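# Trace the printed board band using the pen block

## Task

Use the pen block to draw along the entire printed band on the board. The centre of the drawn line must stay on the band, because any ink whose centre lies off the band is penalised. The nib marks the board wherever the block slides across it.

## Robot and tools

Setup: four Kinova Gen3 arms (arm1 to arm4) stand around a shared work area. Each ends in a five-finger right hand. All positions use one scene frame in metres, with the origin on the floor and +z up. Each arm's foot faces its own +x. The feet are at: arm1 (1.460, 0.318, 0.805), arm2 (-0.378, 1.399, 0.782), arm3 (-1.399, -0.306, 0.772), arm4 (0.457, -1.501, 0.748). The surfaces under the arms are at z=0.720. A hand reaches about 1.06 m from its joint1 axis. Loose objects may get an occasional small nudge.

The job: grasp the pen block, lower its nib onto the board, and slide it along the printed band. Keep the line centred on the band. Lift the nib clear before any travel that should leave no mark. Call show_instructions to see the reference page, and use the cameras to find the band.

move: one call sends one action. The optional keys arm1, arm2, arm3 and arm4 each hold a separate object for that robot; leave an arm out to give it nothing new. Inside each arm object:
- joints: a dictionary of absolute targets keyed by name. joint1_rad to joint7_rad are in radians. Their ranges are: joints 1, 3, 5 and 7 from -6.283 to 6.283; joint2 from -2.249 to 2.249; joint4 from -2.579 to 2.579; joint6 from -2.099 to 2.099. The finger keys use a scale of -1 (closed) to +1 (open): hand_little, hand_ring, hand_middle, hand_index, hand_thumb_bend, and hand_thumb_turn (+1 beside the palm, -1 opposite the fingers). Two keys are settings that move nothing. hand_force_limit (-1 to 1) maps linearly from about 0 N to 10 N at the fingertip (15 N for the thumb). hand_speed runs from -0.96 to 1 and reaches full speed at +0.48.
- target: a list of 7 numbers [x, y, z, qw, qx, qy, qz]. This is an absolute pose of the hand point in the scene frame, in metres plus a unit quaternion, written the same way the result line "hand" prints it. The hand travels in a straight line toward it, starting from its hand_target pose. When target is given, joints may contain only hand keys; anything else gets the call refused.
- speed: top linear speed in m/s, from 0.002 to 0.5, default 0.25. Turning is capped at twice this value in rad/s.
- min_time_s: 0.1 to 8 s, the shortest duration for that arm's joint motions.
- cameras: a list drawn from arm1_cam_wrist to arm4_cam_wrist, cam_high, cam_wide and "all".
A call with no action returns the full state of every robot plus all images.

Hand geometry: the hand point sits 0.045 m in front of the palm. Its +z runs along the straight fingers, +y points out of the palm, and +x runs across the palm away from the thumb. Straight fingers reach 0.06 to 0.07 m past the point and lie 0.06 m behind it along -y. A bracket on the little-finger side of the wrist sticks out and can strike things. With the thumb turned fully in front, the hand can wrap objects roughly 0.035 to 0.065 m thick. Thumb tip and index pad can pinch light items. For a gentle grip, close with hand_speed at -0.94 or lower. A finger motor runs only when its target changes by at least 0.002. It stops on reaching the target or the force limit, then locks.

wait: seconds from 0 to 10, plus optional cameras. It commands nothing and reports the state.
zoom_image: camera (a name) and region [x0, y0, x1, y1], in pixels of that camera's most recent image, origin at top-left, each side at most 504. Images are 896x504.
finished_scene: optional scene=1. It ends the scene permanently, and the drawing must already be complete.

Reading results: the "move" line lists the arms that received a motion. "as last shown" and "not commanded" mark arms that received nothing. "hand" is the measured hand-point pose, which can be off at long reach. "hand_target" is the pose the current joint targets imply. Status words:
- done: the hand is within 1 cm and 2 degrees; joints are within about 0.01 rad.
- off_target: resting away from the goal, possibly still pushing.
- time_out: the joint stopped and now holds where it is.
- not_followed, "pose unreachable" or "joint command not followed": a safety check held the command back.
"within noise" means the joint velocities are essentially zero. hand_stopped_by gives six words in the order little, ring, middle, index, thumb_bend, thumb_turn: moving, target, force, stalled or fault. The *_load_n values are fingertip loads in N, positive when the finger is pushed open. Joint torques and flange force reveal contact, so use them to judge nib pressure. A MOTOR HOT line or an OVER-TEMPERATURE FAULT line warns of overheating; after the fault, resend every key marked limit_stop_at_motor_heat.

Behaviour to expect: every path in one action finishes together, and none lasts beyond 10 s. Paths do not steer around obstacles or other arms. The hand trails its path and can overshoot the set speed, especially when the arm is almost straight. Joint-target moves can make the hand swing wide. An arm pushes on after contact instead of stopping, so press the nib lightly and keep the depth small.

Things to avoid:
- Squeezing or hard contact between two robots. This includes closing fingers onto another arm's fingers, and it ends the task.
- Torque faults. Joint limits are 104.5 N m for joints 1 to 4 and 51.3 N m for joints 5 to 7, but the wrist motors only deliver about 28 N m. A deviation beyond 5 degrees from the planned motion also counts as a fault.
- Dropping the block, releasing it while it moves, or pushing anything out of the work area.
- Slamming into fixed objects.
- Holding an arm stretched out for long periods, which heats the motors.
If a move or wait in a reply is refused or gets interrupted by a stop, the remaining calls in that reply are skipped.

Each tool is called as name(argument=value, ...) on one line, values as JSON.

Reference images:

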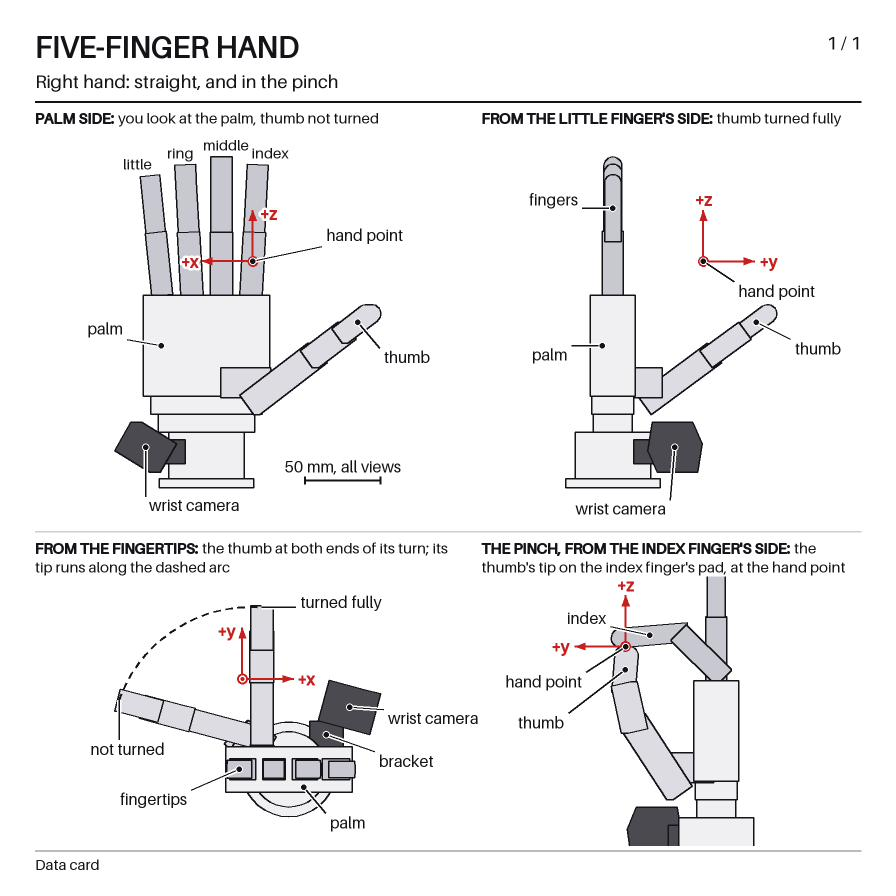

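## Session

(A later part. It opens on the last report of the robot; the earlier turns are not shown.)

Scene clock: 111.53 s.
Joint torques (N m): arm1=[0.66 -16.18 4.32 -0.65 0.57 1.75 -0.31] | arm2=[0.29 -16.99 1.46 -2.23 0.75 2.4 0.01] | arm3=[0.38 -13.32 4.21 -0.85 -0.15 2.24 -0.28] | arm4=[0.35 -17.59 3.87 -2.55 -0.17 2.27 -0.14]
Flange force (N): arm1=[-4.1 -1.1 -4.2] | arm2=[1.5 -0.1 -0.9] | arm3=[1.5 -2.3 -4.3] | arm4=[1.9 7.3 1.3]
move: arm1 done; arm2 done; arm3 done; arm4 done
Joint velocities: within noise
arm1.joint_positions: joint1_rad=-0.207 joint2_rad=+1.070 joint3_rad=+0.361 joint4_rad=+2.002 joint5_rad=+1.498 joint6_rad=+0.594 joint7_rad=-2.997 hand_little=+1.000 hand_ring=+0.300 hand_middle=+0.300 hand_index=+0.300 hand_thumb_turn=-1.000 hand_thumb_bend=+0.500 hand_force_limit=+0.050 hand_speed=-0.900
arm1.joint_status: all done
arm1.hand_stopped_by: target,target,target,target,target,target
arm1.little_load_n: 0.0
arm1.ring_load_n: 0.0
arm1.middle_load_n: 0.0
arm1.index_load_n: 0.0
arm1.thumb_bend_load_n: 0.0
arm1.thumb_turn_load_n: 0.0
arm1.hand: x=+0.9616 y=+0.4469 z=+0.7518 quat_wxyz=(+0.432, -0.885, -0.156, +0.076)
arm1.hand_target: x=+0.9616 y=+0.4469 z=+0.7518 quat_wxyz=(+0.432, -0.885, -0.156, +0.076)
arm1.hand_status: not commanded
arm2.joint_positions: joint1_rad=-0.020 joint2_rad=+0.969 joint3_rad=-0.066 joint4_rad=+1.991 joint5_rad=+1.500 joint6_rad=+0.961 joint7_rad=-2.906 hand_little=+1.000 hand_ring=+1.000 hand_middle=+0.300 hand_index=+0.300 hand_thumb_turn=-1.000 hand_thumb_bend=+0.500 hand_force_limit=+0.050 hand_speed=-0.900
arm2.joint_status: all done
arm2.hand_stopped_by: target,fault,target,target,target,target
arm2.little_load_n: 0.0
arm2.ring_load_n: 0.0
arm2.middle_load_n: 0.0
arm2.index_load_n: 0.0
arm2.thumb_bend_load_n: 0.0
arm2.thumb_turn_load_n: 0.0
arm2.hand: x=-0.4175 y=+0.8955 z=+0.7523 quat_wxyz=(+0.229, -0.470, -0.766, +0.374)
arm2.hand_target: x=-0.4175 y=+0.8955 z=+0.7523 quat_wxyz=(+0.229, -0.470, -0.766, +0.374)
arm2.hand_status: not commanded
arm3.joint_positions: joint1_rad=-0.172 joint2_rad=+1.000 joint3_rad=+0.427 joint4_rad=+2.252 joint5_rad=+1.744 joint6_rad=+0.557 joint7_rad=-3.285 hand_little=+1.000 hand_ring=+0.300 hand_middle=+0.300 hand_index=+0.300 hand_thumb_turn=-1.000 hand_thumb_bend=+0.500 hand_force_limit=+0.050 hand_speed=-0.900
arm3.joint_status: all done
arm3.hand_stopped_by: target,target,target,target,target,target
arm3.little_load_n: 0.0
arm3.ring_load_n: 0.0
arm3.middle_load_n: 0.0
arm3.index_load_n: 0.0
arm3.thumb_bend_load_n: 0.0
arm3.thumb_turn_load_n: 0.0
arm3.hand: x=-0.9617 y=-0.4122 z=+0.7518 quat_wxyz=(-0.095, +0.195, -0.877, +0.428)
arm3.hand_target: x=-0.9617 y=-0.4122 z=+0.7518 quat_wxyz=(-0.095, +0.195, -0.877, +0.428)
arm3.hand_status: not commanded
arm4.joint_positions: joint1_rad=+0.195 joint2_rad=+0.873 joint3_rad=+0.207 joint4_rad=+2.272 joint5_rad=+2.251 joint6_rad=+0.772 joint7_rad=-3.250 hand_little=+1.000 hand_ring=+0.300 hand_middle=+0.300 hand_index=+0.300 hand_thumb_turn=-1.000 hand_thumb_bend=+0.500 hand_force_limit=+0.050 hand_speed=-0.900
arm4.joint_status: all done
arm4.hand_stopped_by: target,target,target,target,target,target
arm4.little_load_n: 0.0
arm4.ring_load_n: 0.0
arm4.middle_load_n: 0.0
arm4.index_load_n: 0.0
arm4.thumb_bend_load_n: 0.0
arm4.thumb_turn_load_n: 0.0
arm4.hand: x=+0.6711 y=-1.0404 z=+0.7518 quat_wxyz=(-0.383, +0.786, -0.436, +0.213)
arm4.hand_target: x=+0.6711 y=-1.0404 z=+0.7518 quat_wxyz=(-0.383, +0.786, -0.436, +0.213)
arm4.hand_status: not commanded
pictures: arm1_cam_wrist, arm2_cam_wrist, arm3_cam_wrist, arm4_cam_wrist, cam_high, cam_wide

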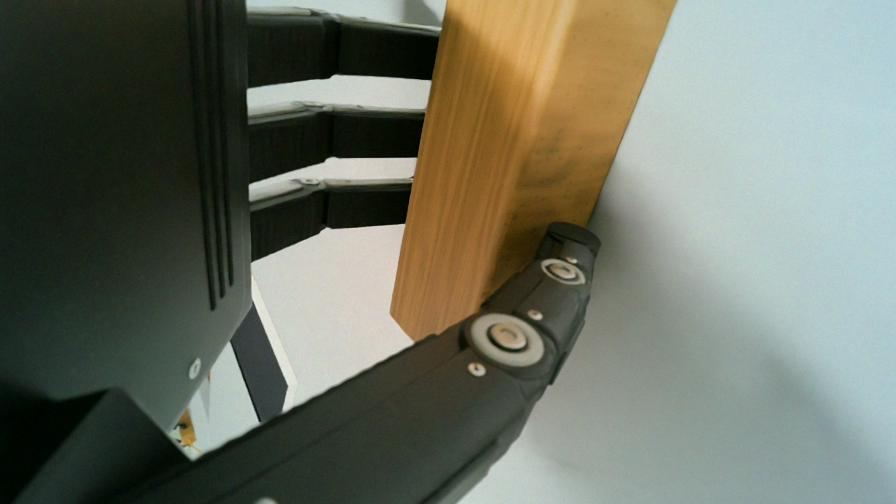

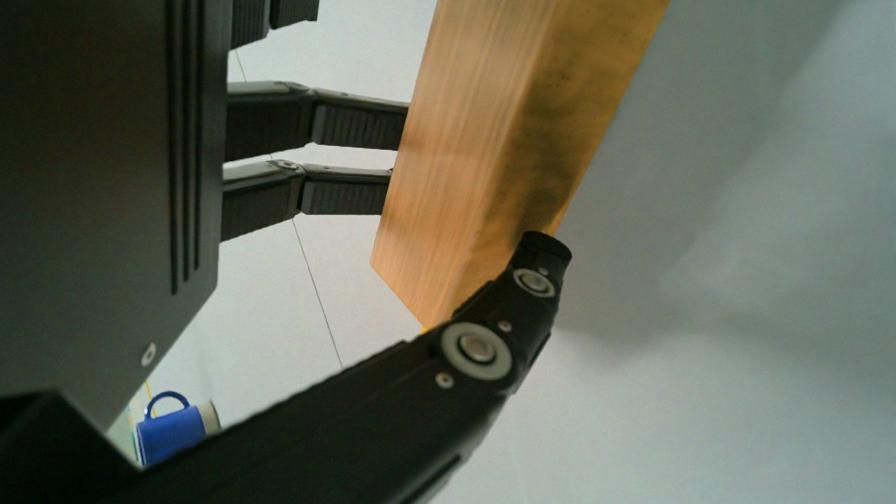

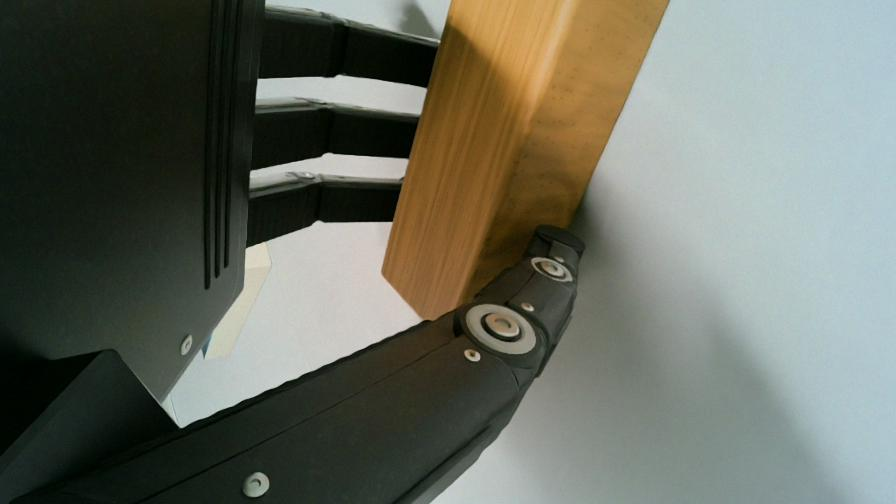

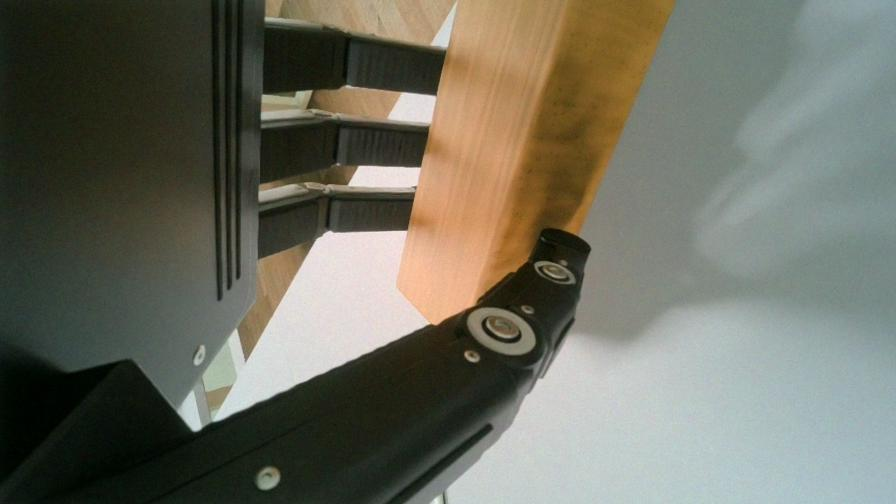

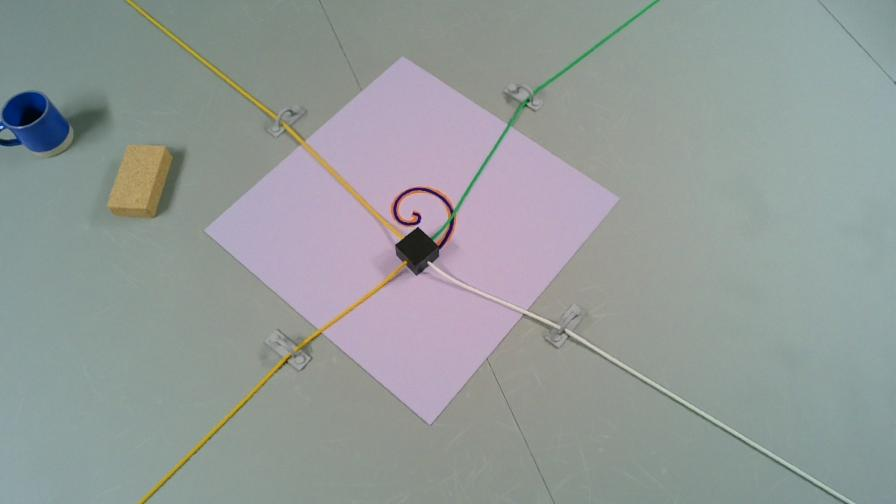

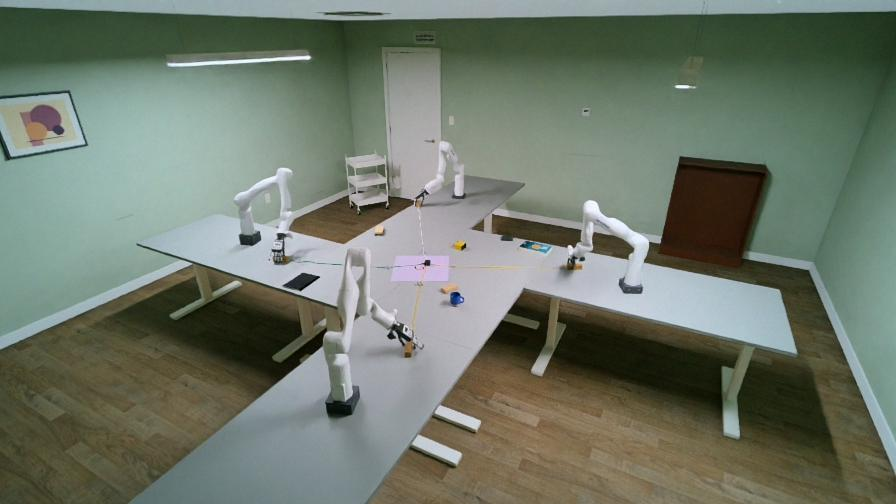

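move(arm1={"joints":{"hand_index":1,"hand_middle":1,"hand_ring":1,"hand_thumb_bend":1,"hand_speed":-0.6}}, arm2={"joints":{"hand_index":1,"hand_middle":1,"hand_thumb_bend":1,"hand_speed":-0.6}}, arm3={"joints":{"hand_index":1,"hand_middle":1,"hand_ring":1,"hand_thumb_bend":1,"hand_speed":-0.6}}, arm4={"joints":{"hand_index":1,"hand_middle":1,"hand_ring":1,"hand_thumb_bend":1,"hand_speed":-0.6}})

move(arm1={"target":[0.9616,0.4469,0.86,-0.4317,0.8851,0.156,-0.0761],"speed":0.08}, arm2={"target":[-0.4175,0.8955,0.86,-0.2291,0.4696,0.7663,-0.3738],"speed":0.08}, arm3={"target":[-0.9617,-0.4122,0.86,0.0949,-0.1945,0.8775,-0.428],"speed":0.08}, arm4={"target":[0.6711,-1.0404,0.86,-0.3834,0.7861,-0.4357,0.2125],"speed":0.08}, cameras=["all"])

zoom_image(camera="cam_high", region=[380, 195, 470, 285])

Scene clock: 113.33 s.
Joint torques (N m): arm1=[0.62 -16.18 4.3 -0.68 0.58 1.77 -0.29] | arm2=[0.24 -16.96 1.54 -2.24 0.68 2.43 -0.04] | arm3=[0.37 -13.38 4.22 -0.83 -0.15 2.25 -0.28] | arm4=[0.38 -17.55 3.87 -2.54 -0.12 2.27 -0.16]
Flange force (N): arm1=[-3.8 -1.1 -4.1] | arm2=[1.5 -0.3 -0.9] | arm3=[1.4 -2.2 -4.2] | arm4=[1.6 7.2 1.0]
move: arm1 done; arm2 done; arm3 done; arm4 done
Joint velocities: within noise
arm1.joint_positions: joint1_rad=-0.207 joint2_rad=+1.070 joint3_rad=+0.361 joint4_rad=+2.002 joint5_rad=+1.498 joint6_rad=+0.594 joint7_rad=-2.997 hand_little=+1.000 hand_ring=+1.000 hand_middle=+1.000 hand_index=+1.000 hand_thumb_turn=-1.000 hand_thumb_bend=+1.000 hand_force_limit=+0.050 hand_speed=-0.600
arm1.joint_status: all done
arm1.hand_stopped_by: target,target,target,target,target,target
arm1.little_load_n: 0.0
arm1.ring_load_n: 0.0
arm1.middle_load_n: -0.5
arm1.index_load_n: -0.5
arm1.thumb_bend_load_n: 0.0
arm1.thumb_turn_load_n: 0.0
arm1.hand: x=+0.9616 y=+0.4469 z=+0.7518 quat_wxyz=(+0.432, -0.885, -0.156, +0.076)
arm1.hand_target: x=+0.9616 y=+0.4469 z=+0.7518 quat_wxyz=(+0.432, -0.885, -0.156, +0.076)
arm1.hand_status: not commanded
arm2.joint_positions: joint1_rad=-0.020 joint2_rad=+0.969 joint3_rad=-0.066 joint4_rad=+1.991 joint5_rad=+1.500 joint6_rad=+0.961 joint7_rad=-2.906 hand_little=+1.000 hand_ring=+1.000 hand_middle=+1.000 hand_index=+1.000 hand_thumb_turn=-1.000 hand_thumb_bend=+1.000 hand_force_limit=+0.050 hand_speed=-0.600
arm2.joint_status: all done
arm2.hand_stopped_by: target,fault,target,target,target,target
arm2.little_load_n: 0.0
arm2.ring_load_n: -0.5
arm2.middle_load_n: 0.0
arm2.index_load_n: 0.0
arm2.thumb_bend_load_n: 0.0
arm2.thumb_turn_load_n: 0.0
arm2.hand: x=-0.4175 y=+0.8955 z=+0.7523 quat_wxyz=(+0.229, -0.470, -0.766, +0.374)
arm2.hand_target: x=-0.4175 y=+0.8955 z=+0.7523 quat_wxyz=(+0.229, -0.470, -0.766, +0.374)
arm2.hand_status: not commanded
arm3.joint_positions: joint1_rad=-0.172 joint2_rad=+1.000 joint3_rad=+0.427 joint4_rad=+2.252 joint5_rad=+1.744 joint6_rad=+0.557 joint7_rad=-3.285 hand_little=+1.000 hand_ring=+1.000 hand_middle=+1.000 hand_index=+1.000 hand_thumb_turn=-1.000 hand_thumb_bend=+1.000 hand_force_limit=+0.050 hand_speed=-0.600
arm3.joint_status: all done
arm3.hand_stopped_by: target,target,target,target,target,target
arm3.little_load_n: 0.0
arm3.ring_load_n: -0.5
arm3.middle_load_n: 0.0
arm3.index_load_n: 0.0
arm3.thumb_bend_load_n: 0.0
arm3.thumb_turn_load_n: 0.0
arm3.hand: x=-0.9617 y=-0.4122 z=+0.7518 quat_wxyz=(-0.095, +0.195, -0.877, +0.428)
arm3.hand_target: x=-0.9617 y=-0.4122 z=+0.7518 quat_wxyz=(-0.095, +0.195, -0.877, +0.428)
arm3.hand_status: not commanded
arm4.joint_positions: joint1_rad=+0.195 joint2_rad=+0.873 joint3_rad=+0.207 joint4_rad=+2.272 joint5_rad=+2.251 joint6_rad=+0.772 joint7_rad=-3.250 hand_little=+1.000 hand_ring=+1.000 hand_middle=+1.000 hand_index=+1.000 hand_thumb_turn=-1.000 hand_thumb_bend=+1.000 hand_force_limit=+0.050 hand_speed=-0.600
arm4.joint_status: all done
arm4.hand_stopped_by: target,target,target,target,target,target
arm4.little_load_n: 0.0
arm4.ring_load_n: 0.0
arm4.middle_load_n: 0.0
arm4.index_load_n: 0.0
arm4.thumb_bend_load_n: 0.0
arm4.thumb_turn_load_n: 0.0
arm4.hand: x=+0.6711 y=-1.0404 z=+0.7518 quat_wxyz=(-0.383, +0.786, -0.436, +0.213)
arm4.hand_target: x=+0.6711 y=-1.0404 z=+0.7518 quat_wxyz=(-0.383, +0.786, -0.436, +0.213)
arm4.hand_status: not commanded
pictures: none

Scene clock: 115.27 s.
Joint torques (N m): arm1=[0.66 -14.82 3.57 -2.93 1.03 1.5 -0.35] | arm2=[0.25 -15.65 1.01 -4.28 1.19 2.14 -0.07] | arm3=[0.31 -11.18 3.53 -3.64 0.51 2.07 -0.3] | arm4=[0.38 -15 3.74 -5.39 0.33 2.17 -0.13]
Flange force (N): arm1=[-2.3 -1.6 -4.4] | arm2=[2.2 0.4 -0.3] | arm3=[2.9 -1.7 -3.5] | arm4=[0.4 7.3 3.2]
move: arm1 done; arm2 done; arm3 done; arm4 done
Joint velocities: within noise
arm1.joint_positions: joint1_rad=-0.208 joint2_rad=+0.783 joint3_rad=+0.367 joint4_rad=+2.037 joint5_rad=+1.287 joint6_rad=+0.675 joint7_rad=-2.618 hand_little=+1.000 hand_ring=+1.000 hand_middle=+1.000 hand_index=+1.000 hand_thumb_turn=-1.000 hand_thumb_bend=+1.000 hand_force_limit=+0.050 hand_speed=-0.600
arm1.joint_status: not commanded
arm1.hand_stopped_by: target,target,target,target,target,target
arm1.little_load_n: 0.0
arm1.ring_load_n: 0.0
arm1.middle_load_n: 0.0
arm1.index_load_n: 0.0
arm1.thumb_bend_load_n: 0.0
arm1.thumb_turn_load_n: 0.0
arm1.hand: x=+0.9616 y=+0.4469 z=+0.8600 quat_wxyz=(+0.432, -0.885, -0.156, +0.076)
arm1.hand_target: x=+0.9616 y=+0.4469 z=+0.8600 quat_wxyz=(+0.432, -0.885, -0.156, +0.076)
arm1.hand_status: done (0.000 m and 0.0 deg from the pose sent, 0.108 m and 0.0 deg at the start)
arm2.joint_positions: joint1_rad=-0.001 joint2_rad=+0.702 joint3_rad=-0.093 joint4_rad=+2.003 joint5_rad=+1.322 joint6_rad=+1.012 joint7_rad=-2.605 hand_little=+1.000 hand_ring=+1.000 hand_middle=+1.000 hand_index=+1.000 hand_thumb_turn=-1.000 hand_thumb_bend=+1.000 hand_force_limit=+0.050 hand_speed=-0.600
arm2.joint_status: not commanded
arm2.hand_stopped_by: target,fault,target,target,target,target
arm2.little_load_n: 0.0
arm2.ring_load_n: 0.0
arm2.middle_load_n: 0.0
arm2.index_load_n: 0.0
arm2.thumb_bend_load_n: 0.0
arm2.thumb_turn_load_n: 0.0
arm2.hand: x=-0.4175 y=+0.8955 z=+0.8600 quat_wxyz=(+0.229, -0.470, -0.766, +0.374)
arm2.hand_target: x=-0.4175 y=+0.8955 z=+0.8600 quat_wxyz=(+0.229, -0.470, -0.766, +0.374)
arm2.hand_status: done (0.000 m and 0.0 deg from the pose sent, 0.108 m and 0.0 deg at the start)
arm3.joint_positions: joint1_rad=-0.253 joint2_rad=+0.679 joint3_rad=+0.549 joint4_rad=+2.260 joint5_rad=+1.375 joint6_rad=+0.572 joint7_rad=-2.714 hand_little=+1.000 hand_ring=+1.000 hand_middle=+1.000 hand_index=+1.000 hand_thumb_turn=-1.000 hand_thumb_bend=+1.000 hand_force_limit=+0.050 hand_speed=-0.600
arm3.joint_status: not commanded
arm3.hand_stopped_by: target,target,target,target,target,target
arm3.little_load_n: 0.0
arm3.ring_load_n: 0.0
arm3.middle_load_n: 0.0
arm3.index_load_n: 0.0
arm3.thumb_bend_load_n: 0.0
arm3.thumb_turn_load_n: 0.0
arm3.hand: x=-0.9617 y=-0.4122 z=+0.8600 quat_wxyz=(-0.095, +0.194, -0.877, +0.428)
arm3.hand_target: x=-0.9617 y=-0.4122 z=+0.8600 quat_wxyz=(-0.095, +0.194, -0.877, +0.428)
arm3.hand_status: done (0.000 m and 0.0 deg from the pose sent, 0.108 m and 0.0 deg at the start)
arm4.joint_positions: joint1_rad=+0.054 joint2_rad=+0.564 joint3_rad=+0.396 joint4_rad=+2.257 joint5_rad=+1.966 joint6_rad=+0.543 joint7_rad=-2.827 hand_little=+1.000 hand_ring=+1.000 hand_middle=+1.000 hand_index=+1.000 hand_thumb_turn=-1.000 hand_thumb_bend=+1.000 hand_force_limit=+0.050 hand_speed=-0.600
arm4.joint_status: not commanded
arm4.hand_stopped_by: target,target,target,target,target,target
arm4.little_load_n: 0.0
arm4.ring_load_n: 0.0
arm4.middle_load_n: 0.0
arm4.index_load_n: 0.0
arm4.thumb_bend_load_n: 0.0
arm4.thumb_turn_load_n: 0.0
arm4.hand: x=+0.6711 y=-1.0404 z=+0.8600 quat_wxyz=(-0.383, +0.786, -0.436, +0.213)
arm4.hand_target: x=+0.6711 y=-1.0404 z=+0.8600 quat_wxyz=(-0.383, +0.786, -0.436, +0.213)
arm4.hand_status: done (0.000 m and 0.0 deg from the pose sent, 0.108 m and 0.0 deg at the start)
pictures: arm1_cam_wrist, arm2_cam_wrist, arm3_cam_wrist, arm4_cam_wrist, cam_high, cam_wide

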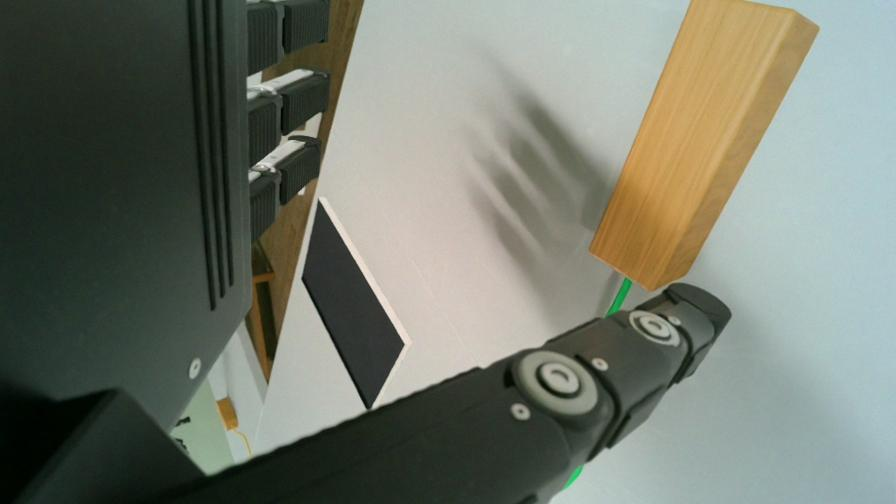

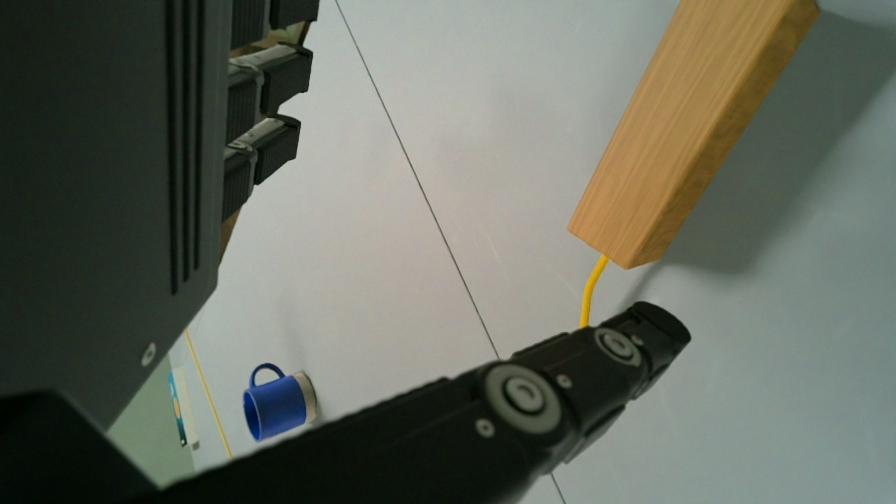

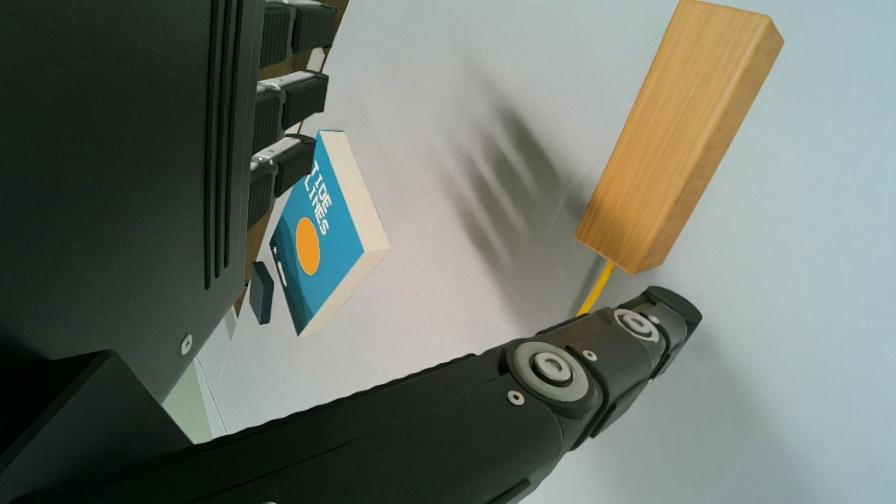

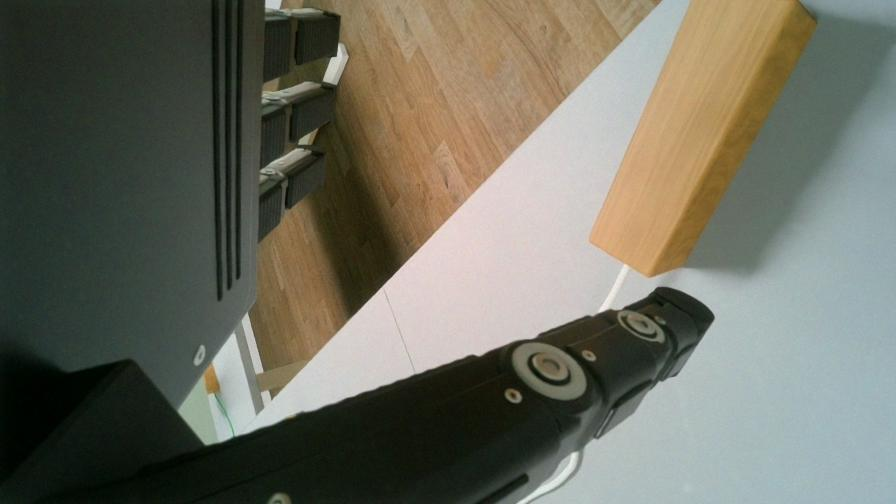

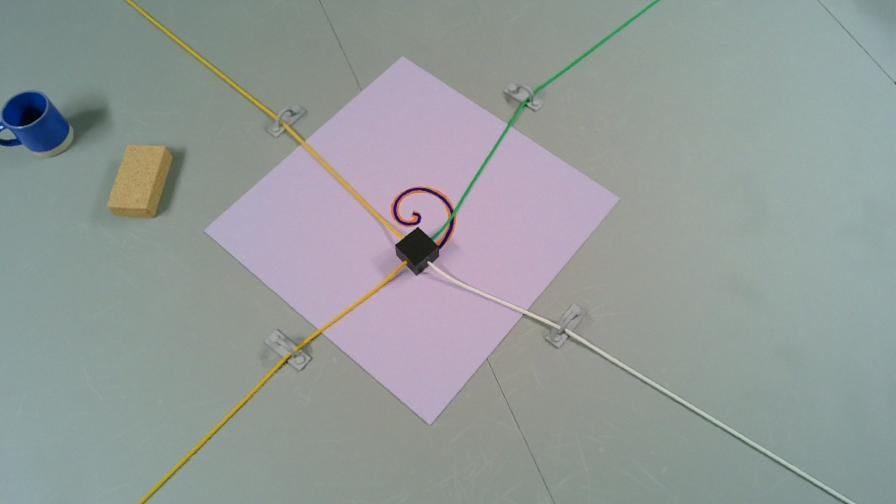

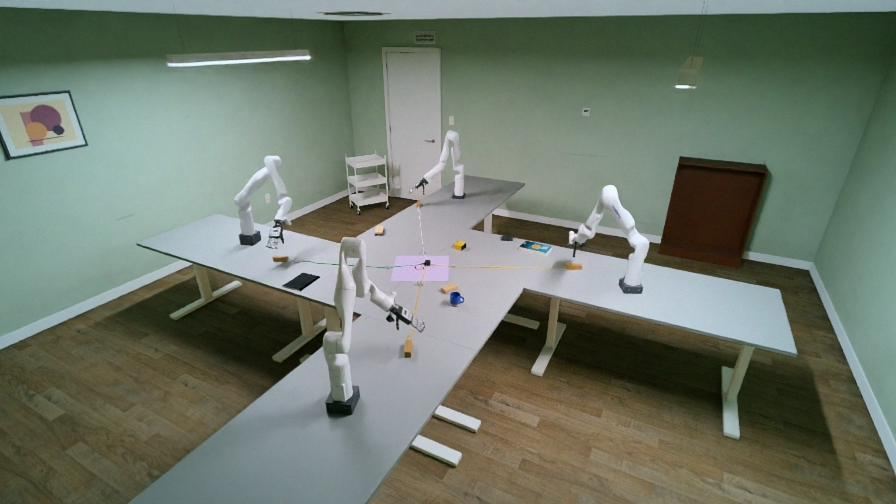

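Scaled by 5.600 from the camera's image (finer frame: 1280x720).

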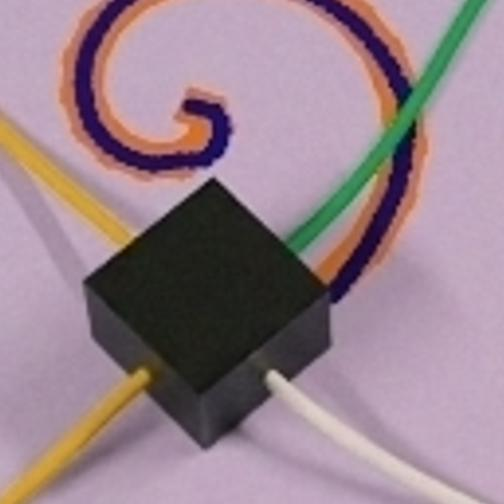

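finished_scene()

The scene is finished: the task was done.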